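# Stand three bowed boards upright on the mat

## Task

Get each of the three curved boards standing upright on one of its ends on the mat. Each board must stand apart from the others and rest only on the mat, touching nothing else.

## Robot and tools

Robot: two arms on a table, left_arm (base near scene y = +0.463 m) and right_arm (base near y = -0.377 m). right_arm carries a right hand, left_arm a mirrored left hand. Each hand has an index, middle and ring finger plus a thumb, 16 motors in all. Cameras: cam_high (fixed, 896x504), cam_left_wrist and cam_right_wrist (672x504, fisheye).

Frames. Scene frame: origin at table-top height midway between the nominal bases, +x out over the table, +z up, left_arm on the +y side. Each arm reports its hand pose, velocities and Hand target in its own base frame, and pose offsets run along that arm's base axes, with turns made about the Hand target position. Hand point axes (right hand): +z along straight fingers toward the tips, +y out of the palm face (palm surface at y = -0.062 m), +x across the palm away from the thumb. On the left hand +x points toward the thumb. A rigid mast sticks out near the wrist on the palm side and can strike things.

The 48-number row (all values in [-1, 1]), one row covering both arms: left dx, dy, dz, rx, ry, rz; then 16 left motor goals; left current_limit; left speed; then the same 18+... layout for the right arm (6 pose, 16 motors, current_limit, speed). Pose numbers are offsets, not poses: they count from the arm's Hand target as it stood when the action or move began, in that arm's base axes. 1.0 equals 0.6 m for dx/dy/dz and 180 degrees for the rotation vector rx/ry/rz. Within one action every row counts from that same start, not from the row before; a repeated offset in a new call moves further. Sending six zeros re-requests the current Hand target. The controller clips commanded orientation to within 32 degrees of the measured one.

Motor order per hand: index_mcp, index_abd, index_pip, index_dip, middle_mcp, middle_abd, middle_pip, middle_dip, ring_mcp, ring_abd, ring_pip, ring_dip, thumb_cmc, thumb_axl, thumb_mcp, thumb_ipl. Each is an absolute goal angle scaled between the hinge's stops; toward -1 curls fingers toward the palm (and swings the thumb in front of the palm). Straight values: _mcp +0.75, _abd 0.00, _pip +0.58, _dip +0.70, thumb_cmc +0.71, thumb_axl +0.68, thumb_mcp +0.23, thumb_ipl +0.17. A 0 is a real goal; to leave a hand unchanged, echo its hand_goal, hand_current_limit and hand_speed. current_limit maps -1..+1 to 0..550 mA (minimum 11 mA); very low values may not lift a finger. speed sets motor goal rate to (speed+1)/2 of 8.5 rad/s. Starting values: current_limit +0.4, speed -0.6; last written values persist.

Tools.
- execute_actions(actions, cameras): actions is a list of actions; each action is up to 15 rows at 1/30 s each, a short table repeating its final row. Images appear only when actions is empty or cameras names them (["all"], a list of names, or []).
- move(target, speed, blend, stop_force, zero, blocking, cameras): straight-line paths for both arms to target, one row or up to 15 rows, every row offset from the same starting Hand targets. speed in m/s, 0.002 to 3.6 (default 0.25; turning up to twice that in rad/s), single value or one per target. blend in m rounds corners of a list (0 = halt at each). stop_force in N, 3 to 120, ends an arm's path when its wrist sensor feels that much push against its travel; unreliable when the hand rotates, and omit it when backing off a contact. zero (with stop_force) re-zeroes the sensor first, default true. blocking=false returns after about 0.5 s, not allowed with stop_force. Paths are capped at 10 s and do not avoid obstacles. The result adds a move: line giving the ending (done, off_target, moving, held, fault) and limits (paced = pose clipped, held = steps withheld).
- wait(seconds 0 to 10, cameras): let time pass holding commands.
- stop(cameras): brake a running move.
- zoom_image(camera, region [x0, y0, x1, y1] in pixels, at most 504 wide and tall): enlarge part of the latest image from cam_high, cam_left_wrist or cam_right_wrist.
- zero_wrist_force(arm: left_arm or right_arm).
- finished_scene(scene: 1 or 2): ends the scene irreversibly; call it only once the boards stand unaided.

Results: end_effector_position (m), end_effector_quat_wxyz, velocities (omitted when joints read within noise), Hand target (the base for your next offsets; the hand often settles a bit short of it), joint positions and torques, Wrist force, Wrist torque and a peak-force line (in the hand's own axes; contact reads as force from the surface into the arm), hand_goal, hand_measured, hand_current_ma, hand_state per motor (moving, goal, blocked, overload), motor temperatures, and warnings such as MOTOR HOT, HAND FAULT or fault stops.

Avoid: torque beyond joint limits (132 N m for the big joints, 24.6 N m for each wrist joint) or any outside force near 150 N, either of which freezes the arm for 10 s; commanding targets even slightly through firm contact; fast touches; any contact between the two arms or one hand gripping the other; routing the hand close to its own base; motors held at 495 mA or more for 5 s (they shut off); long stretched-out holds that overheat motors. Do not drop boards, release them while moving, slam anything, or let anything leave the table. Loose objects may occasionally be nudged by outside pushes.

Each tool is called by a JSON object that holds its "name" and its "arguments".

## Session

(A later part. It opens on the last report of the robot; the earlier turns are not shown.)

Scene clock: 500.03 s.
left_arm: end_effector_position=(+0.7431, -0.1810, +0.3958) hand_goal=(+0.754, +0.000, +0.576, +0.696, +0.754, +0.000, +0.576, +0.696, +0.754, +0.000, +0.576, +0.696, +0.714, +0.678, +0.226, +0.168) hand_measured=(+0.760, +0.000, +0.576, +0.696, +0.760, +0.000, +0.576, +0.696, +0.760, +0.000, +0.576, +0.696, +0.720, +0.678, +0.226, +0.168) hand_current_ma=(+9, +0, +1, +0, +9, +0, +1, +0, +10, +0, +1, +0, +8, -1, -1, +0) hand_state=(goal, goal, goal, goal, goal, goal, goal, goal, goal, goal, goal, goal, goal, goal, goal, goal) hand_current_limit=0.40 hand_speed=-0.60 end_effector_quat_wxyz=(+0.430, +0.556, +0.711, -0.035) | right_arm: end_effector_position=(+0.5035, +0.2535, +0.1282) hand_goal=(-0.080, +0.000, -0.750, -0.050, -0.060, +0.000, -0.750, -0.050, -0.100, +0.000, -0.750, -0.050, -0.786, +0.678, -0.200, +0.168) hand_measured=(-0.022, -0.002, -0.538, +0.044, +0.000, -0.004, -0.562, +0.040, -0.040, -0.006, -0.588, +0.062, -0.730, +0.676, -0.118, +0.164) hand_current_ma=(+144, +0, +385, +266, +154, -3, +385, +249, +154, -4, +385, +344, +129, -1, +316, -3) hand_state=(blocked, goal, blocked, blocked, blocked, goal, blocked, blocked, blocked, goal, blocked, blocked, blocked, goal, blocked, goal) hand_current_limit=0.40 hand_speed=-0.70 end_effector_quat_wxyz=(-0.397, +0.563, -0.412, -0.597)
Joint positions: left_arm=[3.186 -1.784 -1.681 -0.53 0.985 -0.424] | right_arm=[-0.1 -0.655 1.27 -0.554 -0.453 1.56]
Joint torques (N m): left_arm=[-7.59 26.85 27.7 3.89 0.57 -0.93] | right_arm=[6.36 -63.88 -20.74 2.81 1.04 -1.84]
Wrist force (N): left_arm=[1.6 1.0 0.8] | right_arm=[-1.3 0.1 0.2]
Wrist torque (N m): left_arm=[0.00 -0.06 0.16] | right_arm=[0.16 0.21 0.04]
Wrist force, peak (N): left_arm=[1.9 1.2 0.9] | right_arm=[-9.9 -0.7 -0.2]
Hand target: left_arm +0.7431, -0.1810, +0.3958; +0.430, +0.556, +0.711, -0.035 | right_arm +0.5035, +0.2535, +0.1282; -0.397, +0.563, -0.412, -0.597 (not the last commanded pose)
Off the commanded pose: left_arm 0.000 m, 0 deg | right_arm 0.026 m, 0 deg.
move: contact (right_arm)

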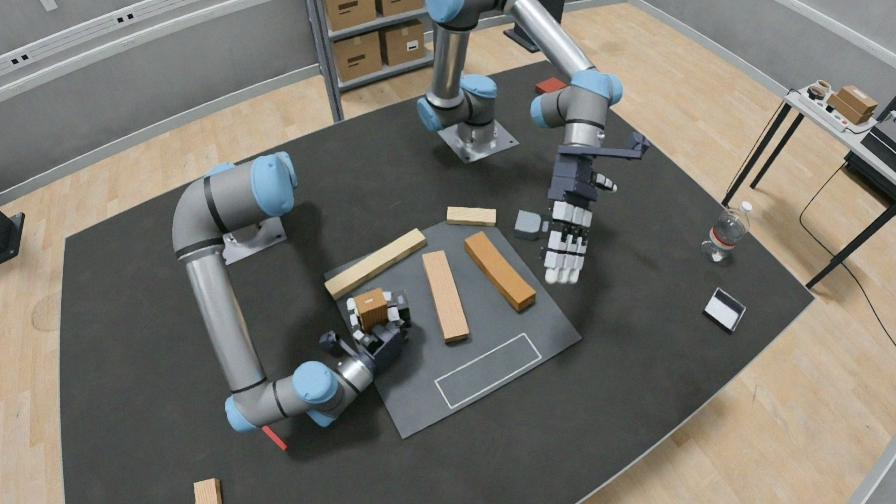

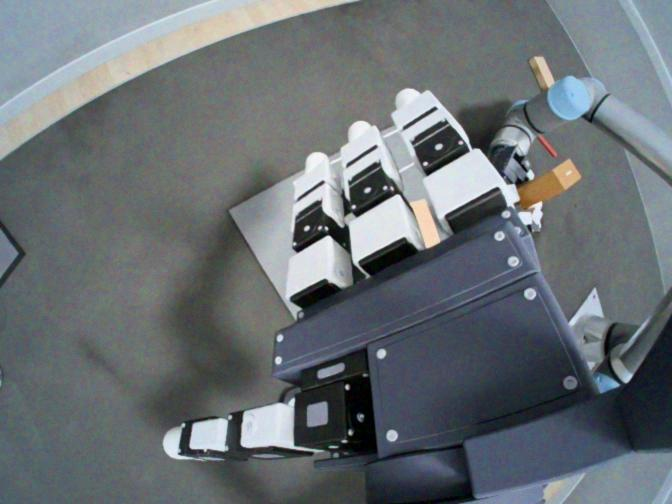

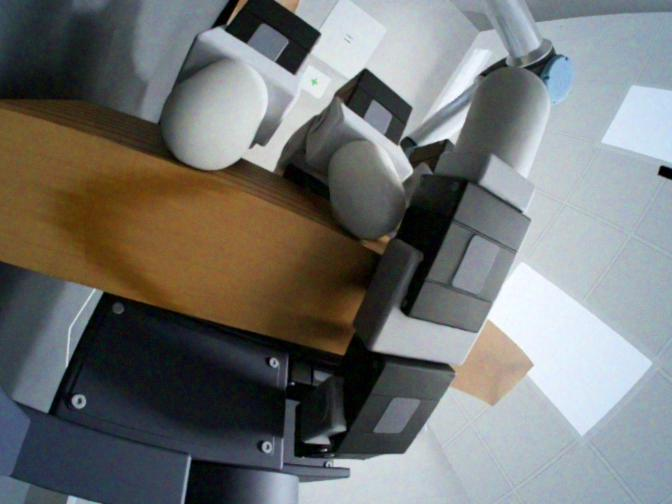

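{"name": "execute_actions", "arguments": {"actions": [[[0,0,0,0,0,0,0.754,0,0.576,0.696,0.754,0,0.576,0.696,0.754,0,0.576,0.696,0.714,0.678,0.226,0.168,0.4,-0.6,0,0,0,0,0,0,-0.02,0,-0.54,0.07,0.0,0,-0.56,0.06,-0.04,0,-0.585,0.08,-0.75,0.678,-0.11,0.168,0.4,-0.93]],[[0,0,0,0,0,0,0.754,0,0.576,0.696,0.754,0,0.576,0.696,0.754,0,0.576,0.696,0.714,0.678,0.226,0.168,0.4,-0.6,0,0,0,0,0,0,-0.02,0,-0.50,0.10,0.0,0,-0.52,0.09,-0.04,0,-0.54,0.11,-0.75,0.678,-0.08,0.168,0.4,-0.93]]], "cameras": ["all"]}}

{"name": "zoom_image", "arguments": {"camera": "cam_high", "region": [320, 225, 460, 385]}}

Scene clock: 505.27 s.
left_arm: end_effector_position=(+0.7431, -0.1810, +0.3958) hand_goal=(+0.754, +0.000, +0.576, +0.696, +0.754, +0.000, +0.576, +0.696, +0.754, +0.000, +0.576, +0.696, +0.714, +0.678, +0.226, +0.168) hand_measured=(+0.760, +0.000, +0.576, +0.696, +0.760, +0.000, +0.576, +0.696, +0.760, +0.000, +0.576, +0.696, +0.720, +0.678, +0.226, +0.168) hand_current_ma=(+9, +0, +1, +0, +9, +0, +1, +0, +10, +0, +1, +0, +8, -1, -1, +0) hand_state=(goal, goal, goal, goal, goal, goal, goal, goal, goal, goal, goal, goal, goal, goal, goal, goal) hand_current_limit=0.40 hand_speed=-0.60 end_effector_quat_wxyz=(+0.430, +0.556, +0.711, -0.035) | right_arm: end_effector_position=(+0.5035, +0.2535, +0.1282) hand_goal=(-0.020, +0.000, -0.500, +0.100, +0.000, +0.000, -0.520, +0.090, -0.040, +0.000, -0.540, +0.110, -0.750, +0.678, -0.080, +0.168) hand_measured=(-0.018, -0.002, -0.504, +0.098, +0.002, -0.004, -0.534, +0.078, -0.038, -0.006, -0.544, +0.108, -0.742, +0.678, -0.076, +0.166) hand_current_ma=(+2, +0, -2, -2, +1, -3, -17, -14, +2, -4, -2, -2, +8, +0, +5, -1) hand_state=(goal, goal, goal, goal, goal, goal, goal, goal, goal, goal, goal, goal, goal, goal, goal, goal) hand_current_limit=0.40 hand_speed=-0.93 end_effector_quat_wxyz=(-0.397, +0.563, -0.412, -0.597)
Joint positions: left_arm=[3.186 -1.784 -1.681 -0.53 0.985 -0.424] | right_arm=[-0.1 -0.655 1.27 -0.554 -0.453 1.56]
Joint torques (N m): left_arm=[-6.86 26.73 27.46 3.7 0.5 -0.6] | right_arm=[6.38 -63.23 -19.97 2.71 0.99 -1.85]
Wrist force (N): left_arm=[1.4 1.1 0.7] | right_arm=[-1.1 -0.1 -0.4]
Wrist torque (N m): left_arm=[0.03 -0.03 0.14] | right_arm=[0.15 0.31 0.03]
Wrist force, peak (N): left_arm=[1.8 1.3 0.7] | right_arm=[-1.6 0.1 0.5]
Hand target: left_arm +0.7431, -0.1810, +0.3958; +0.430, +0.556, +0.711, -0.035 | right_arm +0.5035, +0.2535, +0.1282; -0.397, +0.563, -0.412, -0.597
Off the commanded pose: left_arm 0.000 m, 0 deg | right_arm 0.000 m, 0 deg.

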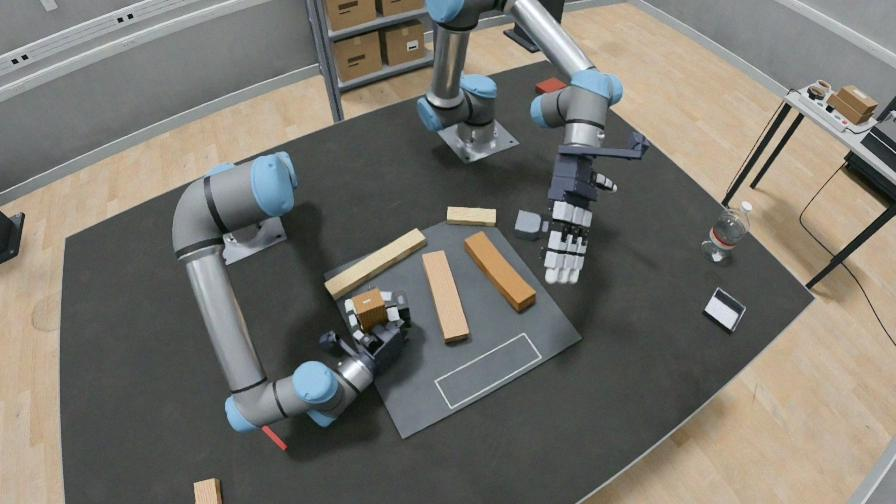

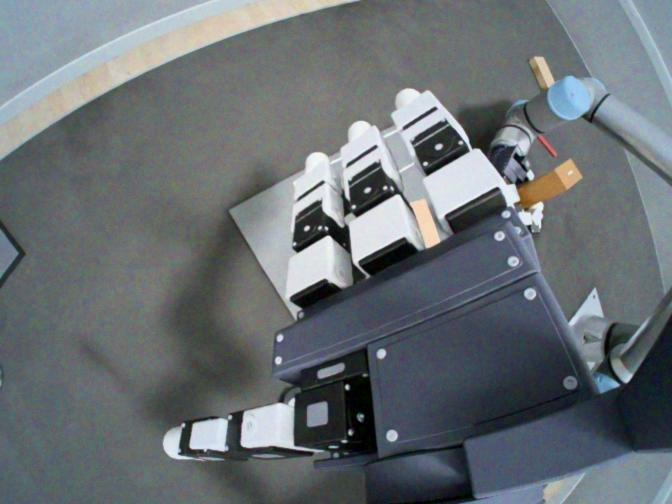

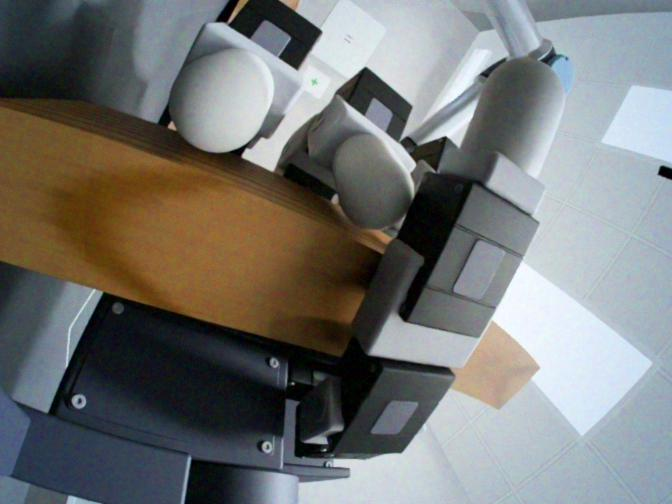

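Scaled by 3.150.

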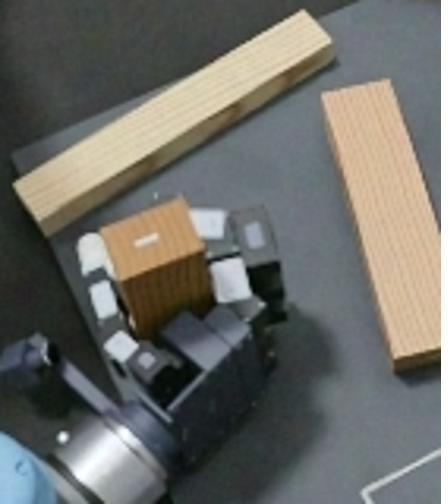

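{"name": "execute_actions", "arguments": {"actions": [[[0,0,0,0,0,0,0.754,0,0.576,0.696,0.754,0,0.576,0.696,0.754,0,0.576,0.696,0.714,0.678,0.226,0.168,0.4,-0.6,0,0,0,0,0,0,-0.02,0,-0.42,0.2,0.0,0,-0.44,0.2,-0.04,0,-0.46,0.2,-0.75,0.678,-0.04,0.168,0.4,-0.9]]], "cameras": ["all"]}}

{"name": "zoom_image", "arguments": {"camera": "cam_high", "region": [320, 225, 460, 385]}}

Scene clock: 508.47 s.
left_arm: end_effector_position=(+0.7431, -0.1810, +0.3958) hand_goal=(+0.754, +0.000, +0.576, +0.696, +0.754, +0.000, +0.576, +0.696, +0.754, +0.000, +0.576, +0.696, +0.714, +0.678, +0.226, +0.168) hand_measured=(+0.760, +0.000, +0.576, +0.696, +0.760, +0.000, +0.576, +0.696, +0.760, +0.000, +0.576, +0.696, +0.720, +0.678, +0.226, +0.168) hand_current_ma=(+9, +0, +1, +0, +9, +0, +1, +0, +10, +0, +1, +0, +8, -1, -1, +0) hand_state=(goal, goal, goal, goal, goal, goal, goal, goal, goal, goal, goal, goal, goal, goal, goal, goal) hand_current_limit=0.40 hand_speed=-0.60 end_effector_quat_wxyz=(+0.430, +0.556, +0.711, -0.035) | right_arm: end_effector_position=(+0.5035, +0.2535, +0.1282) hand_goal=(-0.020, +0.000, -0.420, +0.200, +0.000, +0.000, -0.440, +0.200, -0.040, +0.000, -0.460, +0.200, -0.750, +0.678, -0.040, +0.168) hand_measured=(-0.018, -0.002, -0.424, +0.198, +0.002, -0.004, -0.444, +0.196, -0.038, -0.006, -0.464, +0.198, -0.756, +0.678, -0.042, +0.166) hand_current_ma=(+2, +0, -2, -2, +1, -3, -2, -2, +2, -4, -2, -2, -6, +0, -1, -1) hand_state=(goal, goal, goal, goal, goal, goal, goal, goal, goal, goal, goal, goal, goal, goal, goal, goal) hand_current_limit=0.40 hand_speed=-0.90 end_effector_quat_wxyz=(-0.397, +0.563, -0.412, -0.597)
Joint positions: left_arm=[3.186 -1.784 -1.681 -0.53 0.985 -0.424] | right_arm=[-0.1 -0.655 1.27 -0.554 -0.453 1.56]
Joint torques (N m): left_arm=[-6.97 26.7 27.91 3.55 0.42 -0.44] | right_arm=[6.26 -63.84 -16.86 2.73 0.98 -1.68]
Wrist force (N): left_arm=[1.5 1.4 0.8] | right_arm=[-0.7 -0.9 -0.5]
Wrist torque (N m): left_arm=[0.06 -0.04 0.13] | right_arm=[0.12 0.30 0.03]
Wrist force, peak (N): left_arm=[1.5 1.4 1.0] | right_arm=[-1.2 -0.1 -0.6]
Hand target: left_arm +0.7431, -0.1810, +0.3958; +0.430, +0.556, +0.711, -0.035 | right_arm +0.5035, +0.2535, +0.1282; -0.397, +0.563, -0.412, -0.597
Off the commanded pose: left_arm 0.000 m, 0 deg | right_arm 0.000 m, 0 deg.

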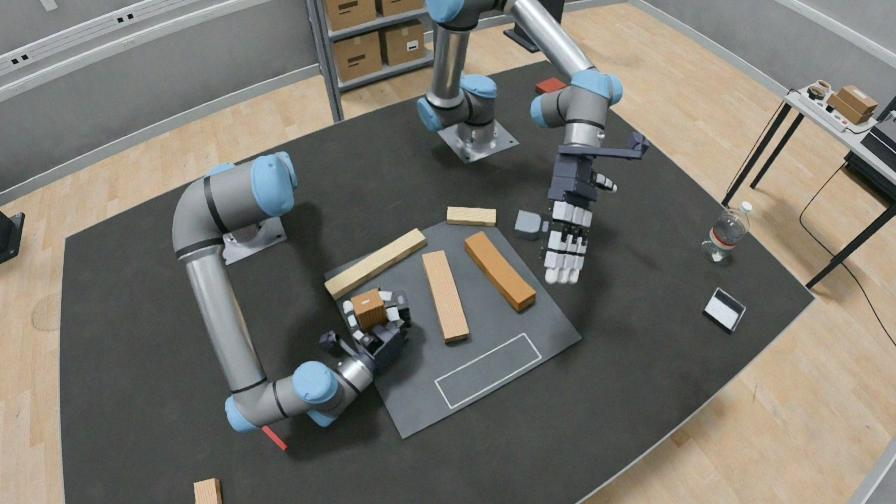

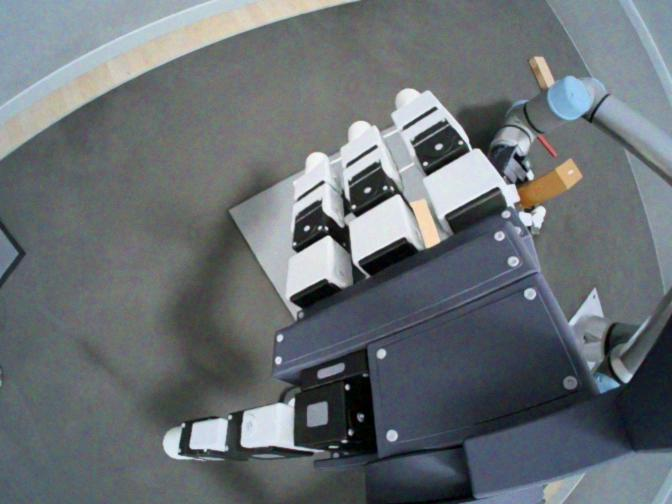

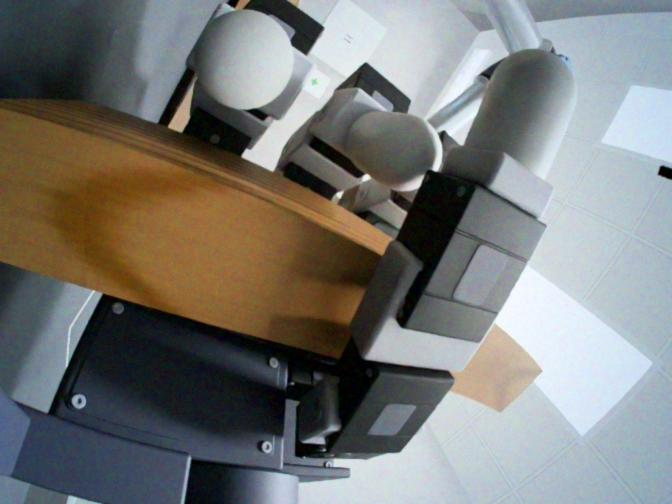

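Scaled by 3.150.

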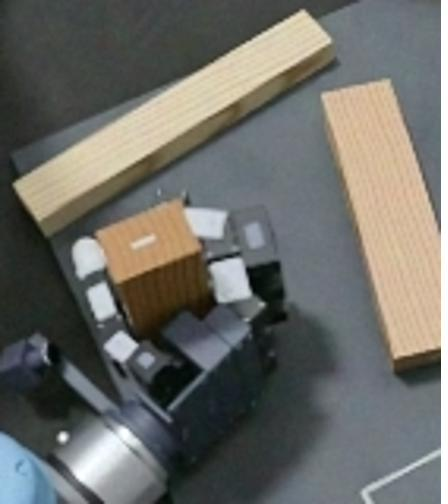

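{"name": "execute_actions", "arguments": {"actions": [[[0,0,0,0,0,0,0.754,0,0.576,0.696,0.754,0,0.576,0.696,0.754,0,0.576,0.696,0.714,0.678,0.226,0.168,0.4,-0.6,0,0,0,0,0,0,-0.02,0,-0.1,0.4,0.0,0,-0.1,0.4,-0.04,0,-0.1,0.4,-0.75,0.678,-0.04,0.168,0.4,-0.7]],[[0,0,0,0,0,0,0.754,0,0.576,0.696,0.754,0,0.576,0.696,0.754,0,0.576,0.696,0.714,0.678,0.226,0.168,0.4,-0.6,0,0,0,0,0,0,0.1,0,0.3,0.6,0.1,0,0.3,0.6,0.1,0,0.3,0.6,-0.75,0.678,-0.04,0.168,0.4,-0.7]]], "cameras": ["all"]}}

{"name": "zoom_image", "arguments": {"camera": "cam_high", "region": [320, 225, 460, 385]}}

Scene clock: 513.13 s.
left_arm: end_effector_position=(+0.7431, -0.1810, +0.3958) hand_goal=(+0.754, +0.000, +0.576, +0.696, +0.754, +0.000, +0.576, +0.696, +0.754, +0.000, +0.576, +0.696, +0.714, +0.678, +0.226, +0.168) hand_measured=(+0.760, +0.000, +0.576, +0.696, +0.760, +0.000, +0.576, +0.696, +0.760, +0.000, +0.576, +0.696, +0.720, +0.678, +0.226, +0.168) hand_current_ma=(+9, +0, +1, +0, +9, +0, +1, +0, +10, +0, +1, +0, +8, -1, -1, +0) hand_state=(goal, goal, goal, goal, goal, goal, goal, goal, goal, goal, goal, goal, goal, goal, goal, goal) hand_current_limit=0.40 hand_speed=-0.60 end_effector_quat_wxyz=(+0.430, +0.556, +0.711, -0.035) | right_arm: end_effector_position=(+0.5035, +0.2535, +0.1282) hand_goal=(+0.100, +0.000, +0.300, +0.600, +0.100, +0.000, +0.300, +0.600, +0.100, +0.000, +0.300, +0.600, -0.750, +0.678, -0.040, +0.168) hand_measured=(+0.098, -0.002, +0.296, +0.598, +0.098, -0.004, +0.296, +0.596, +0.098, -0.006, +0.296, +0.598, -0.756, +0.678, -0.042, +0.166) hand_current_ma=(-1, -1, -2, -2, -1, -3, -2, -2, -1, -4, -2, -2, -6, +0, -1, -1) hand_state=(goal, goal, goal, goal, goal, goal, goal, goal, goal, goal, goal, goal, goal, goal, goal, goal) hand_current_limit=0.40 hand_speed=-0.70 end_effector_quat_wxyz=(-0.397, +0.563, -0.412, -0.597)
Joint positions: left_arm=[3.186 -1.784 -1.681 -0.53 0.985 -0.424] | right_arm=[-0.1 -0.655 1.27 -0.554 -0.453 1.56]
Joint torques (N m): left_arm=[-6.31 27.47 27.2 3.34 0.51 -0.35] | right_arm=[6.3 -63.42 -13.67 2.69 0.89 -1.88]
Wrist force (N): left_arm=[1.4 1.1 0.8] | right_arm=[-0.8 -0.6 0.1]
Wrist torque (N m): left_arm=[0.02 -0.04 0.13] | right_arm=[0.11 0.35 0.04]
Wrist force, peak (N): left_arm=[1.7 1.3 0.9] | right_arm=[-1.0 -0.7 0.2]
Hand target: left_arm +0.7431, -0.1810, +0.3958; +0.430, +0.556, +0.711, -0.035 | right_arm +0.5035, +0.2535, +0.1282; -0.397, +0.563, -0.412, -0.597
Off the commanded pose: left_arm 0.000 m, 0 deg | right_arm 0.000 m, 0 deg.

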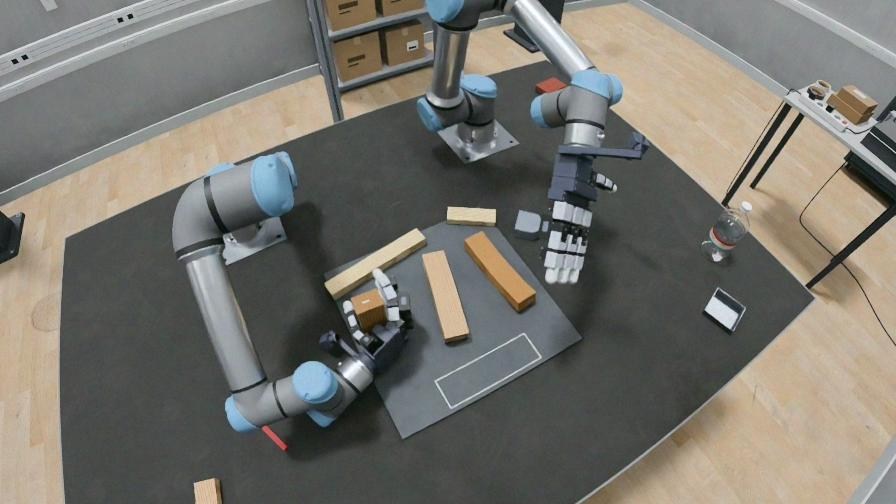

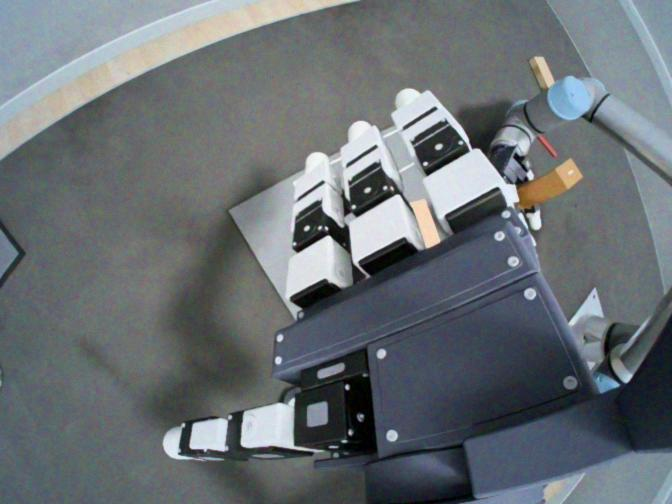

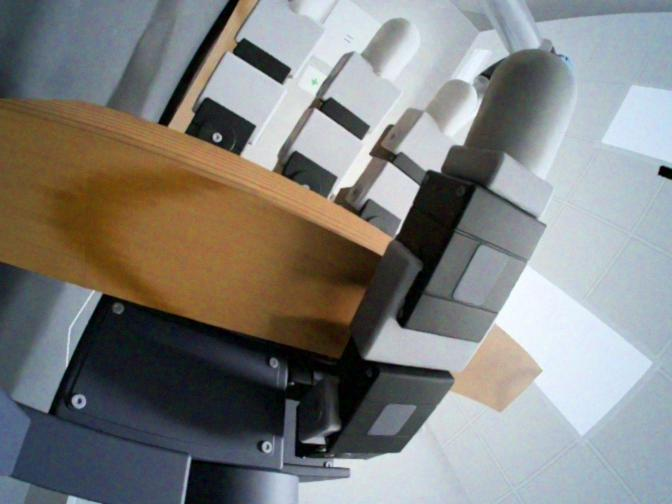

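Scaled by 3.150.

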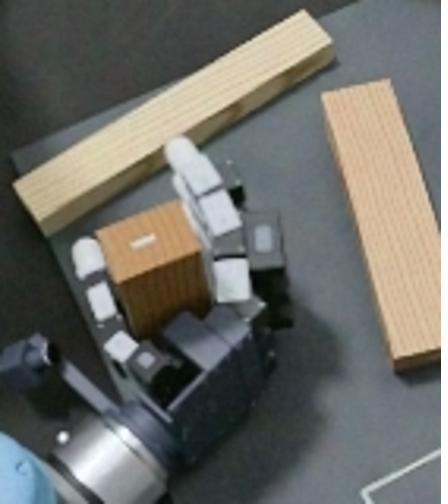

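{"name": "execute_actions", "arguments": {"actions": [[[0,0,0,0,0,0,0.754,0,0.576,0.696,0.754,0,0.576,0.696,0.754,0,0.576,0.696,0.714,0.678,0.226,0.168,0.4,-0.6,0,0,0,0,0,0,0.25,0,0.576,0.6,0.25,0,0.576,0.6,0.25,0,0.576,0.6,-0.75,0.678,0.1,0.25,0.4,-0.8]],[[0,0,0,0,0,0,0.754,0,0.576,0.696,0.754,0,0.576,0.696,0.754,0,0.576,0.696,0.714,0.678,0.226,0.168,0.4,-0.6,0,0,0,0,0,0,0.35,0,0.576,0.6,0.35,0,0.576,0.6,0.35,0,0.576,0.6,-0.75,0.678,0.4,0.3,0.4,-0.7]]], "cameras": ["cam_high","cam_right_wrist"]}}

{"name": "zoom_image", "arguments": {"camera": "cam_high", "region": [320, 225, 460, 385]}}

Scene clock: 518.97 s.
left_arm: end_effector_position=(+0.7431, -0.1810, +0.3958) hand_goal=(+0.754, +0.000, +0.576, +0.696, +0.754, +0.000, +0.576, +0.696, +0.754, +0.000, +0.576, +0.696, +0.714, +0.678, +0.226, +0.168) hand_measured=(+0.760, +0.000, +0.576, +0.696, +0.760, +0.000, +0.576, +0.696, +0.760, +0.000, +0.576, +0.696, +0.720, +0.678, +0.226, +0.168) hand_current_ma=(+9, +0, +1, +0, +9, +0, +1, +0, +10, +0, +1, +0, +8, -1, -1, +0) hand_state=(goal, goal, goal, goal, goal, goal, goal, goal, goal, goal, goal, goal, goal, goal, goal, goal) hand_current_limit=0.40 hand_speed=-0.60 end_effector_quat_wxyz=(+0.430, +0.556, +0.711, -0.035) | right_arm: end_effector_position=(+0.5035, +0.2535, +0.1282) hand_goal=(+0.350, +0.000, +0.576, +0.600, +0.350, +0.000, +0.576, +0.600, +0.350, +0.000, +0.576, +0.600, -0.750, +0.678, +0.400, +0.300) hand_measured=(+0.348, -0.002, +0.574, +0.598, +0.348, -0.004, +0.574, +0.596, +0.348, -0.006, +0.574, +0.598, -0.756, +0.678, +0.398, +0.298) hand_current_ma=(-1, -1, -2, -2, -1, -3, -2, -2, -1, -4, -2, -2, -6, +0, -2, -1) hand_state=(goal, goal, goal, goal, goal, goal, goal, goal, goal, goal, goal, goal, goal, goal, goal, goal) hand_current_limit=0.40 hand_speed=-0.70 end_effector_quat_wxyz=(-0.397, +0.563, -0.412, -0.597)
Joint positions: left_arm=[3.186 -1.784 -1.681 -0.53 0.985 -0.424] | right_arm=[-0.1 -0.655 1.27 -0.554 -0.453 1.56]
Joint torques (N m): left_arm=[-6.74 26.6 28.47 3.13 0.4 -0.07] | right_arm=[5.88 -63.31 -10.94 2.62 1.07 -1.93]
Wrist force (N): left_arm=[1.3 1.2 0.7] | right_arm=[-0.9 -0.7 -0.1]
Wrist torque (N m): left_arm=[0.04 -0.02 0.12] | right_arm=[0.12 0.38 0.09]
Wrist force, peak (N): left_arm=[1.7 1.1 1.1] | right_arm=[-0.8 -1.0 0.3]
Hand target: left_arm +0.7431, -0.1810, +0.3958; +0.430, +0.556, +0.711, -0.035 | right_arm +0.5035, +0.2535, +0.1282; -0.397, +0.563, -0.412, -0.597
Off the commanded pose: left_arm 0.000 m, 0 deg | right_arm 0.000 m, 0 deg.
Images, in order (width x height): cam_high 896x504, cam_right_wrist 672x504.

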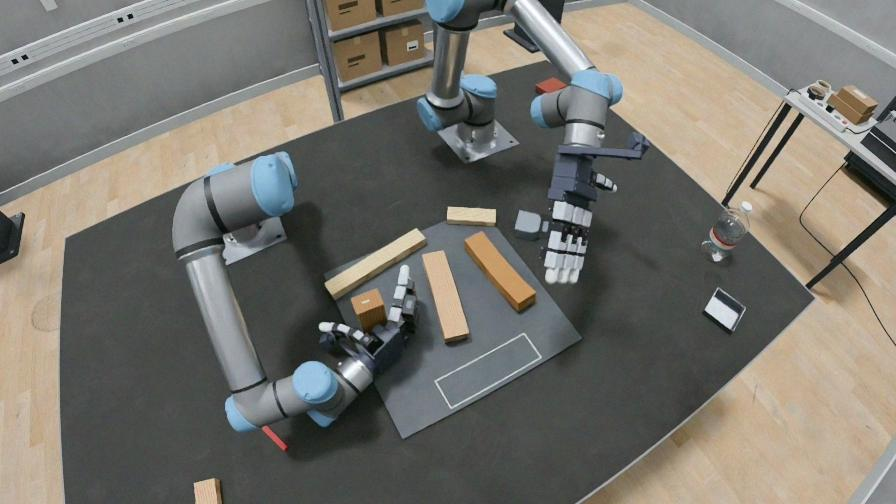

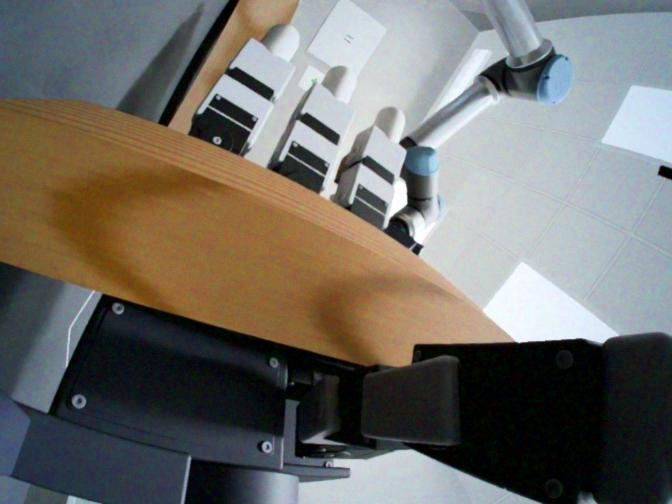

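Scaled by 3.150.

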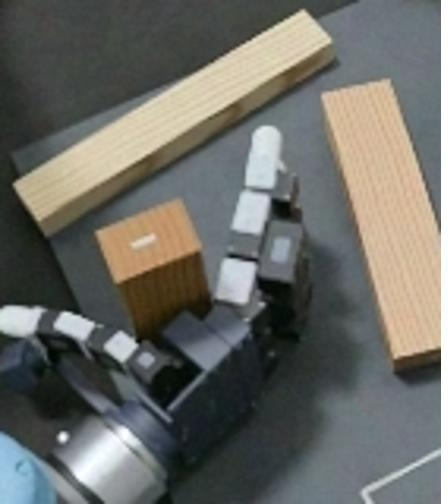

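{"name": "move", "arguments": {"target": [0,0,0,0,0,0,0.754,0,0.576,0.696,0.754,0,0.576,0.696,0.754,0,0.576,0.696,0.714,0.678,0.226,0.168,0.4,-0.6,0.0235,0.0087,0,0,0,0,0.35,0,0.576,0.6,0.35,0,0.576,0.6,0.35,0,0.576,0.6,-0.75,0.678,0.4,0.3,0.4,-0.7], "speed": 0.01, "cameras": ["cam_high","cam_right_wrist"]}}

{"name": "zoom_image", "arguments": {"camera": "cam_high", "region": [320, 225, 460, 385]}}

Scene clock: 523.13 s.
left_arm: end_effector_position=(+0.7431, -0.1810, +0.3958) hand_goal=(+0.754, +0.000, +0.576, +0.696, +0.754, +0.000, +0.576, +0.696, +0.754, +0.000, +0.576, +0.696, +0.714, +0.678, +0.226, +0.168) hand_measured=(+0.760, +0.000, +0.576, +0.696, +0.760, +0.000, +0.576, +0.696, +0.760, +0.000, +0.576, +0.696, +0.720, +0.678, +0.226, +0.168) hand_current_ma=(+9, +0, +1, +0, +9, +0, +1, +0, +10, +0, +1, +0, +8, -1, -1, +0) hand_state=(goal, goal, goal, goal, goal, goal, goal, goal, goal, goal, goal, goal, goal, goal, goal, goal) hand_current_limit=0.40 hand_speed=-0.60 end_effector_quat_wxyz=(+0.430, +0.556, +0.711, -0.035) | right_arm: end_effector_position=(+0.5176, +0.2588, +0.1281) hand_goal=(+0.350, +0.000, +0.576, +0.600, +0.350, +0.000, +0.576, +0.600, +0.350, +0.000, +0.576, +0.600, -0.750, +0.678, +0.400, +0.300) hand_measured=(+0.348, -0.002, +0.574, +0.598, +0.348, -0.004, +0.574, +0.596, +0.348, -0.006, +0.574, +0.598, -0.758, +0.678, +0.398, +0.298) hand_current_ma=(-1, -1, -2, -2, -1, -3, -2, -2, -1, -4, -2, -2, -7, +0, -2, -1) hand_state=(goal, goal, goal, goal, goal, goal, goal, goal, goal, goal, goal, goal, goal, goal, goal, goal) hand_current_limit=0.40 hand_speed=-0.70 end_effector_quat_wxyz=(-0.397, +0.563, -0.412, -0.597)
Joint positions: left_arm=[3.186 -1.784 -1.681 -0.53 0.985 -0.424] | right_arm=[-0.09 -0.624 1.207 -0.52 -0.443 1.558]
Joint torques (N m): left_arm=[-6.63 27.01 28.01 2.94 0.26 -0.03] | right_arm=[3.65 -62.29 -10.01 0.42 0.4 -2.54]
Wrist force (N): left_arm=[1.4 1.1 0.6] | right_arm=[-0.5 0.4 0.0]
Wrist torque (N m): left_arm=[0.03 -0.04 0.14] | right_arm=[0.17 0.28 0.32]
Wrist force, peak (N): left_arm=[1.6 1.3 1.1] | right_arm=[-1.0 -0.6 -0.2]
Hand target: left_arm +0.7431, -0.1810, +0.3958; +0.430, +0.556, +0.711, -0.035 | right_arm +0.5176, +0.2587, +0.1282; -0.397, +0.563, -0.412, -0.597
Off the commanded pose: left_arm 0.000 m, 0 deg | right_arm 0.000 m, 0 deg.
move: done
Images, in order (width x height): cam_high 896x504, cam_right_wrist 672x504.

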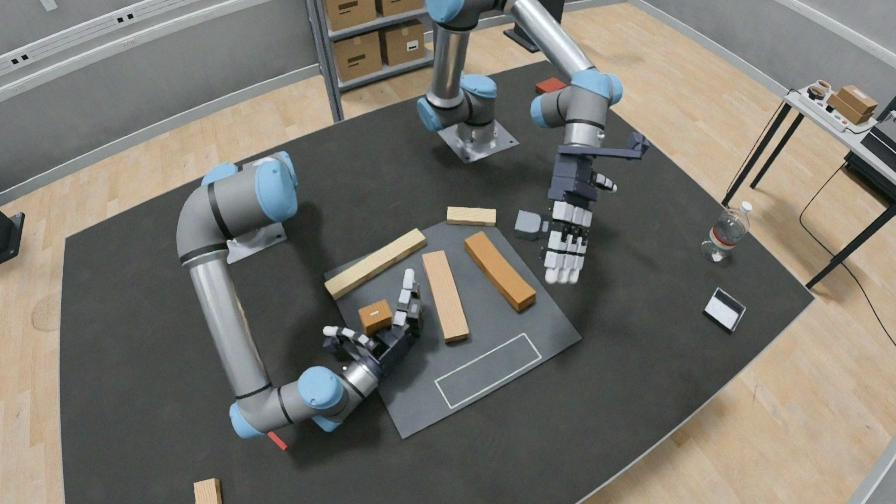

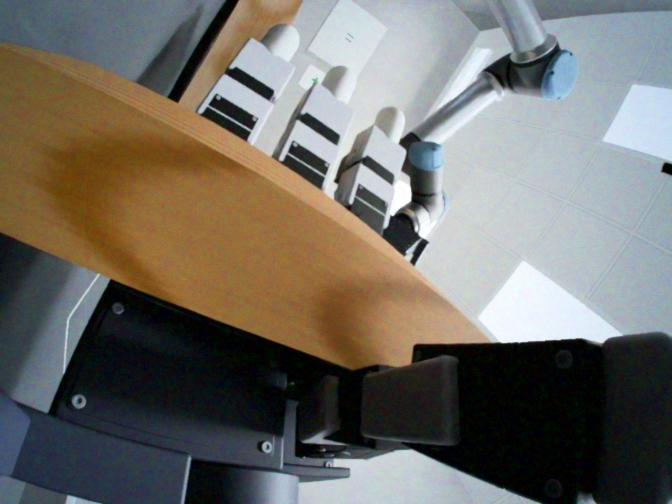

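Scaled by 3.150.

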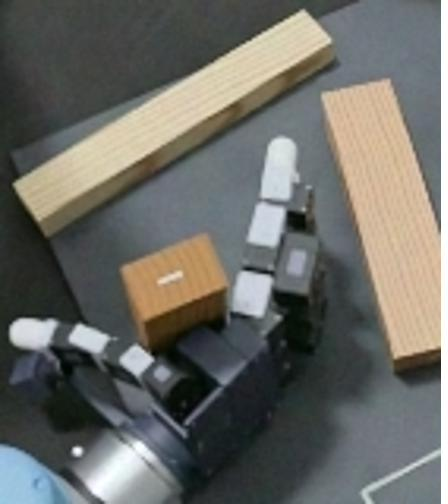

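{"name": "move", "arguments": {"target": [0,0,0,0,0,0,0.754,0,0.576,0.696,0.754,0,0.576,0.696,0.754,0,0.576,0.696,0.714,0.678,0.226,0.168,0.4,-0.6,0.0157,0.0058,0,0,0,0,0.35,0,0.576,0.6,0.35,0,0.576,0.6,0.35,0,0.576,0.6,-0.75,0.678,0.4,0.3,0.4,-0.7], "speed": 0.01, "cameras": ["cam_high","cam_right_wrist"]}}

{"name": "zoom_image", "arguments": {"camera": "cam_high", "region": [320, 225, 460, 385]}}

Scene clock: 526.33 s.
left_arm: end_effector_position=(+0.7431, -0.1810, +0.3958) hand_goal=(+0.754, +0.000, +0.576, +0.696, +0.754, +0.000, +0.576, +0.696, +0.754, +0.000, +0.576, +0.696, +0.714, +0.678, +0.226, +0.168) hand_measured=(+0.760, +0.000, +0.576, +0.696, +0.760, +0.000, +0.576, +0.696, +0.760, +0.000, +0.576, +0.696, +0.720, +0.678, +0.226, +0.168) hand_current_ma=(+9, +0, +1, +0, +9, +0, +1, +0, +10, +0, +1, +0, +8, -1, -1, +0) hand_state=(goal, goal, goal, goal, goal, goal, goal, goal, goal, goal, goal, goal, goal, goal, goal, goal) hand_current_limit=0.40 hand_speed=-0.60 end_effector_quat_wxyz=(+0.430, +0.556, +0.711, -0.035) | right_arm: end_effector_position=(+0.5270, +0.2622, +0.1281) hand_goal=(+0.350, +0.000, +0.576, +0.600, +0.350, +0.000, +0.576, +0.600, +0.350, +0.000, +0.576, +0.600, -0.750, +0.678, +0.400, +0.300) hand_measured=(+0.348, -0.002, +0.574, +0.598, +0.348, -0.004, +0.574, +0.596, +0.348, -0.006, +0.574, +0.598, -0.758, +0.678, +0.398, +0.298) hand_current_ma=(-1, -1, -2, -2, -1, -3, -2, -2, -1, -4, -2, -2, -7, +0, -1, -1) hand_state=(goal, goal, goal, goal, goal, goal, goal, goal, goal, goal, goal, goal, goal, goal, goal, goal) hand_current_limit=0.40 hand_speed=-0.70 end_effector_quat_wxyz=(-0.397, +0.563, -0.412, -0.597)
Joint positions: left_arm=[3.186 -1.784 -1.681 -0.53 0.985 -0.424] | right_arm=[-0.083 -0.603 1.163 -0.496 -0.437 1.557]
Joint torques (N m): left_arm=[-7.09 27.18 27.6 2.78 0.12 0.18] | right_arm=[3.26 -63.54 -8.71 0.55 0.57 -2.54]
Wrist force (N): left_arm=[1.3 1.0 0.9] | right_arm=[-0.7 0.7 0.0]
Wrist torque (N m): left_arm=[-0.01 -0.02 0.13] | right_arm=[0.19 0.30 0.30]
Wrist force, peak (N): left_arm=[1.7 1.4 0.8] | right_arm=[-0.8 0.7 0.2]
Hand target: left_arm +0.7431, -0.1810, +0.3958; +0.430, +0.556, +0.711, -0.035 | right_arm +0.5270, +0.2622, +0.1282; -0.397, +0.563, -0.412, -0.597
Off the commanded pose: left_arm 0.000 m, 0 deg | right_arm 0.000 m, 0 deg.
move: done
Images, in order (width x height): cam_high 896x504, cam_right_wrist 672x504.

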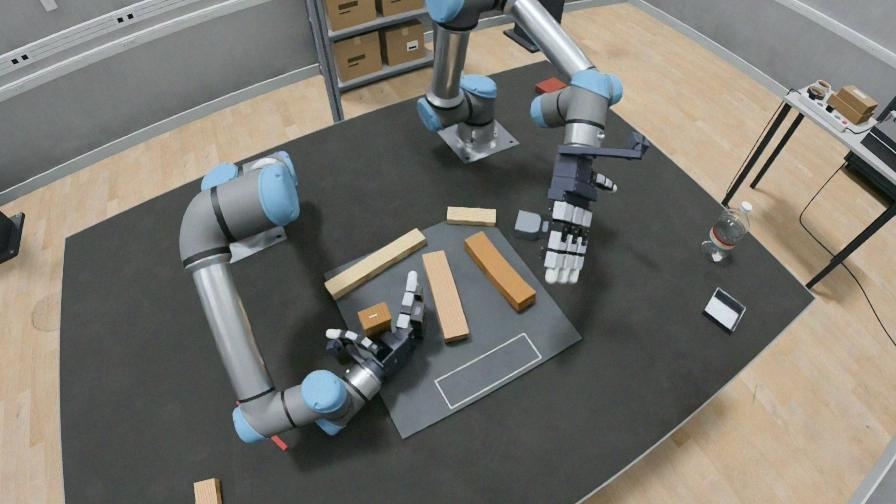

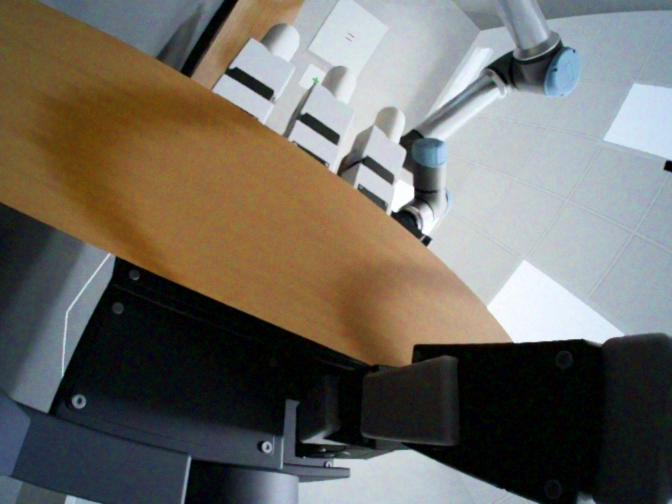

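Scaled by 3.150.

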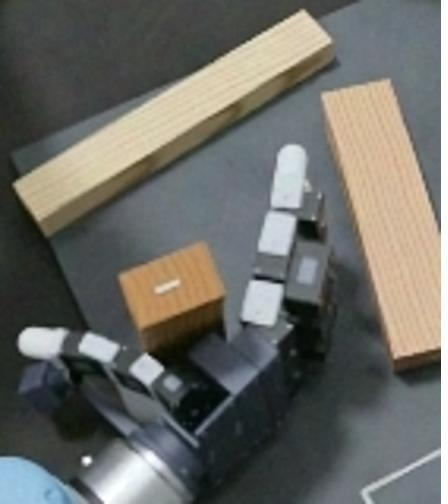

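{"name": "move", "arguments": {"target": [0,0,0,0,0,0,0.754,0,0.576,0.696,0.754,0,0.576,0.696,0.754,0,0.576,0.696,0.714,0.678,0.226,0.168,0.4,-0.6,0.0157,0.0058,0,0,0,0,0.35,0,0.576,0.6,0.35,0,0.576,0.6,0.35,0,0.576,0.6,-0.75,0.678,0.4,0.3,0.4,-0.7], "speed": 0.01, "cameras": ["cam_high","cam_right_wrist"]}}

{"name": "zoom_image", "arguments": {"camera": "cam_high", "region": [320, 225, 460, 385]}}

Scene clock: 533.30 s.
left_arm: end_effector_position=(+0.7431, -0.1810, +0.3958) hand_goal=(+0.754, +0.000, +0.576, +0.696, +0.754, +0.000, +0.576, +0.696, +0.754, +0.000, +0.576, +0.696, +0.714, +0.678, +0.226, +0.168) hand_measured=(+0.760, +0.000, +0.576, +0.696, +0.760, +0.000, +0.576, +0.696, +0.760, +0.000, +0.576, +0.696, +0.720, +0.678, +0.226, +0.168) hand_current_ma=(+9, +0, +1, +0, +9, +0, +1, +0, +10, +0, +1, +0, +8, -1, -1, +0) hand_state=(goal, goal, goal, goal, goal, goal, goal, goal, goal, goal, goal, goal, goal, goal, goal, goal) hand_current_limit=0.40 hand_speed=-0.60 end_effector_quat_wxyz=(+0.430, +0.556, +0.711, -0.035) | right_arm: end_effector_position=(+0.5364, +0.2657, +0.1281) hand_goal=(+0.350, +0.000, +0.576, +0.600, +0.350, +0.000, +0.576, +0.600, +0.350, +0.000, +0.576, +0.600, -0.750, +0.678, +0.400, +0.300) hand_measured=(+0.348, -0.002, +0.574, +0.598, +0.348, -0.004, +0.574, +0.596, +0.348, -0.006, +0.574, +0.598, -0.758, +0.678, +0.398, +0.298) hand_current_ma=(-1, -1, -2, -2, -1, -3, -2, -2, -1, -4, -2, -2, -7, +0, -1, -1) hand_state=(goal, goal, goal, goal, goal, goal, goal, goal, goal, goal, goal, goal, goal, goal, goal, goal) hand_current_limit=0.40 hand_speed=-0.70 end_effector_quat_wxyz=(-0.397, +0.563, -0.412, -0.597)
Joint positions: left_arm=[3.186 -1.784 -1.681 -0.53 0.985 -0.424] | right_arm=[-0.077 -0.58 1.117 -0.472 -0.431 1.556]
Joint torques (N m): left_arm=[-5.74 27.43 27.55 2.69 0.25 0.29] | right_arm=[2.33 -64.68 -12.13 0.39 0.46 -2.38]
Wrist force (N): left_arm=[1.3 1.1 0.9] | right_arm=[-0.5 0.7 0.6]
Wrist torque (N m): left_arm=[0.01 -0.02 0.12] | right_arm=[0.16 0.29 0.31]
Wrist force, peak (N): left_arm=[1.4 1.2 1.4] | right_arm=[-0.8 0.9 0.6]
Hand target: left_arm +0.7431, -0.1810, +0.3958; +0.430, +0.556, +0.711, -0.035 | right_arm +0.5364, +0.2657, +0.1282; -0.397, +0.563, -0.412, -0.597
Off the commanded pose: left_arm 0.000 m, 0 deg | right_arm 0.000 m, 0 deg.
move: done
Images, in order (width x height): cam_high 896x504, cam_right_wrist 672x504.

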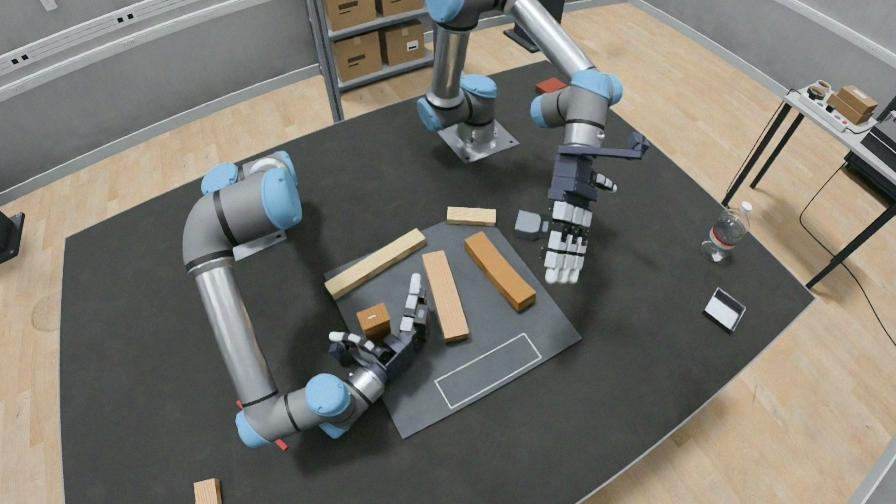

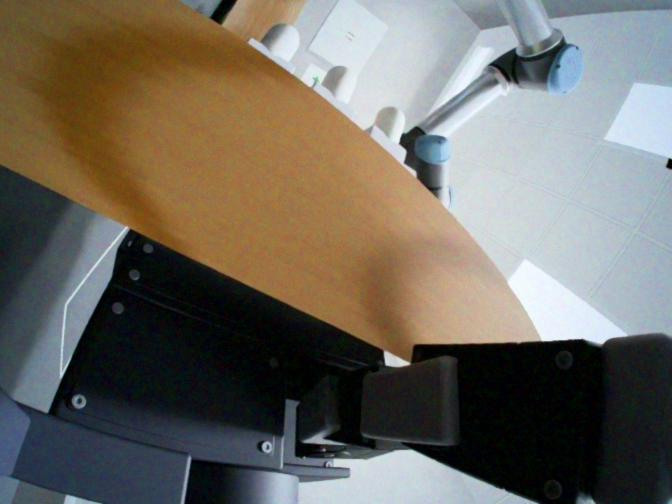

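Scaled by 3.150.

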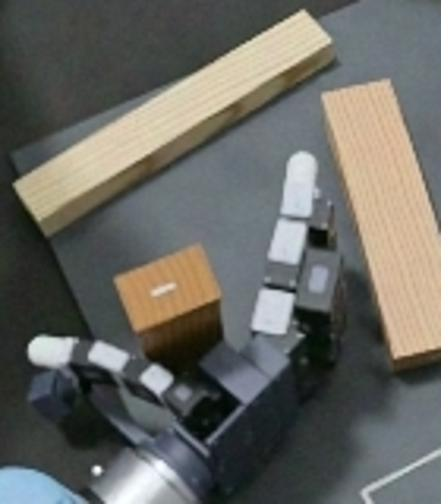

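{"name": "move", "arguments": {"target": [0,0,0,0,0,0,0.754,0,0.576,0.696,0.754,0,0.576,0.696,0.754,0,0.576,0.696,0.714,0.678,0.226,0.168,0.4,-0.6,0.0157,0.0058,0,0,0,0,0.35,0,0.576,0.6,0.35,0,0.576,0.6,0.35,0,0.576,0.6,-0.75,0.678,0.4,0.3,0.4,-0.7], "speed": 0.01, "cameras": ["cam_high","cam_right_wrist"]}}

{"name": "zoom_image", "arguments": {"camera": "cam_high", "region": [320, 225, 460, 385]}}

Scene clock: 536.60 s.
left_arm: end_effector_position=(+0.7431, -0.1810, +0.3958) hand_goal=(+0.754, +0.000, +0.576, +0.696, +0.754, +0.000, +0.576, +0.696, +0.754, +0.000, +0.576, +0.696, +0.714, +0.678, +0.226, +0.168) hand_measured=(+0.760, +0.000, +0.576, +0.696, +0.760, +0.000, +0.576, +0.696, +0.760, +0.000, +0.576, +0.696, +0.720, +0.678, +0.226, +0.168) hand_current_ma=(+9, +0, +1, +0, +9, +0, +1, +0, +10, +0, +1, +0, +8, -1, -1, +0) hand_state=(goal, goal, goal, goal, goal, goal, goal, goal, goal, goal, goal, goal, goal, goal, goal, goal) hand_current_limit=0.40 hand_speed=-0.60 end_effector_quat_wxyz=(+0.430, +0.556, +0.711, -0.035) | right_arm: end_effector_position=(+0.5459, +0.2692, +0.1281) hand_goal=(+0.350, +0.000, +0.576, +0.600, +0.350, +0.000, +0.576, +0.600, +0.350, +0.000, +0.576, +0.600, -0.750, +0.678, +0.400, +0.300) hand_measured=(+0.348, -0.002, +0.574, +0.598, +0.348, -0.004, +0.574, +0.596, +0.348, -0.006, +0.574, +0.598, -0.758, +0.678, +0.398, +0.298) hand_current_ma=(-1, -1, -2, -2, -1, -3, -2, -2, -1, -4, -2, -2, -7, +0, -1, -1) hand_state=(goal, goal, goal, goal, goal, goal, goal, goal, goal, goal, goal, goal, goal, goal, goal, goal) hand_current_limit=0.40 hand_speed=-0.70 end_effector_quat_wxyz=(-0.397, +0.563, -0.412, -0.597)
Joint positions: left_arm=[3.186 -1.784 -1.681 -0.53 0.985 -0.424] | right_arm=[-0.071 -0.557 1.07 -0.447 -0.425 1.556]
Joint torques (N m): left_arm=[-6.61 26.93 27.79 2.38 0.05 0.55] | right_arm=[2.8 -65.06 -11.01 0.29 0.41 -2.61]
Wrist force (N): left_arm=[1.2 1.3 0.8] | right_arm=[-0.5 0.8 0.7]
Wrist torque (N m): left_arm=[0.05 -0.01 0.11] | right_arm=[0.17 0.28 0.31]
Wrist force, peak (N): left_arm=[1.8 1.3 0.9] | right_arm=[-0.8 0.9 0.7]
Hand target: left_arm +0.7431, -0.1810, +0.3958; +0.430, +0.556, +0.711, -0.035 | right_arm +0.5458, +0.2692, +0.1282; -0.397, +0.563, -0.412, -0.597
Off the commanded pose: left_arm 0.000 m, 0 deg | right_arm 0.000 m, 0 deg.
move: done
Images, in order (width x height): cam_high 896x504, cam_right_wrist 672x504.

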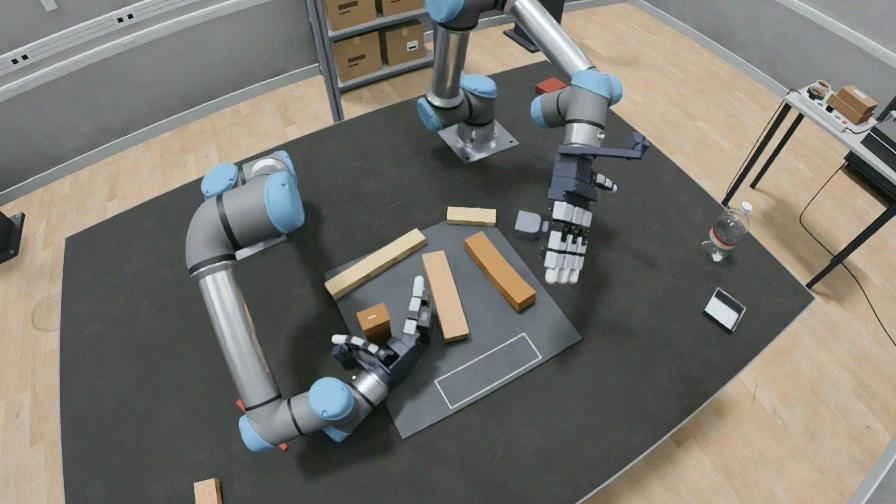

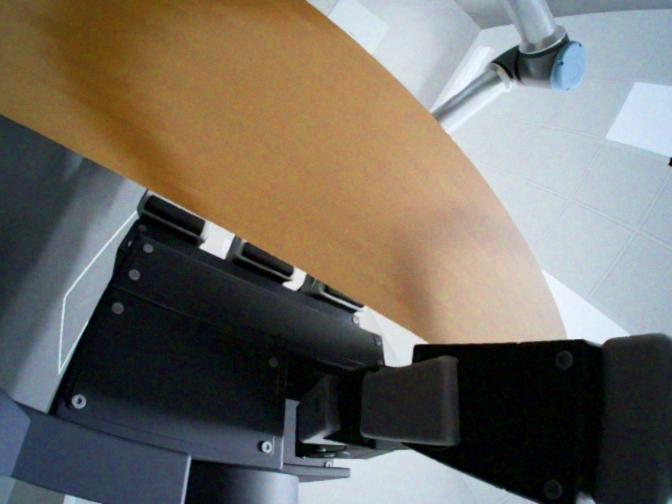

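Scaled by 3.150.

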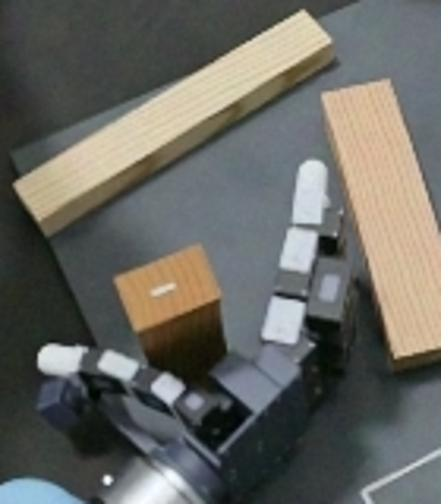

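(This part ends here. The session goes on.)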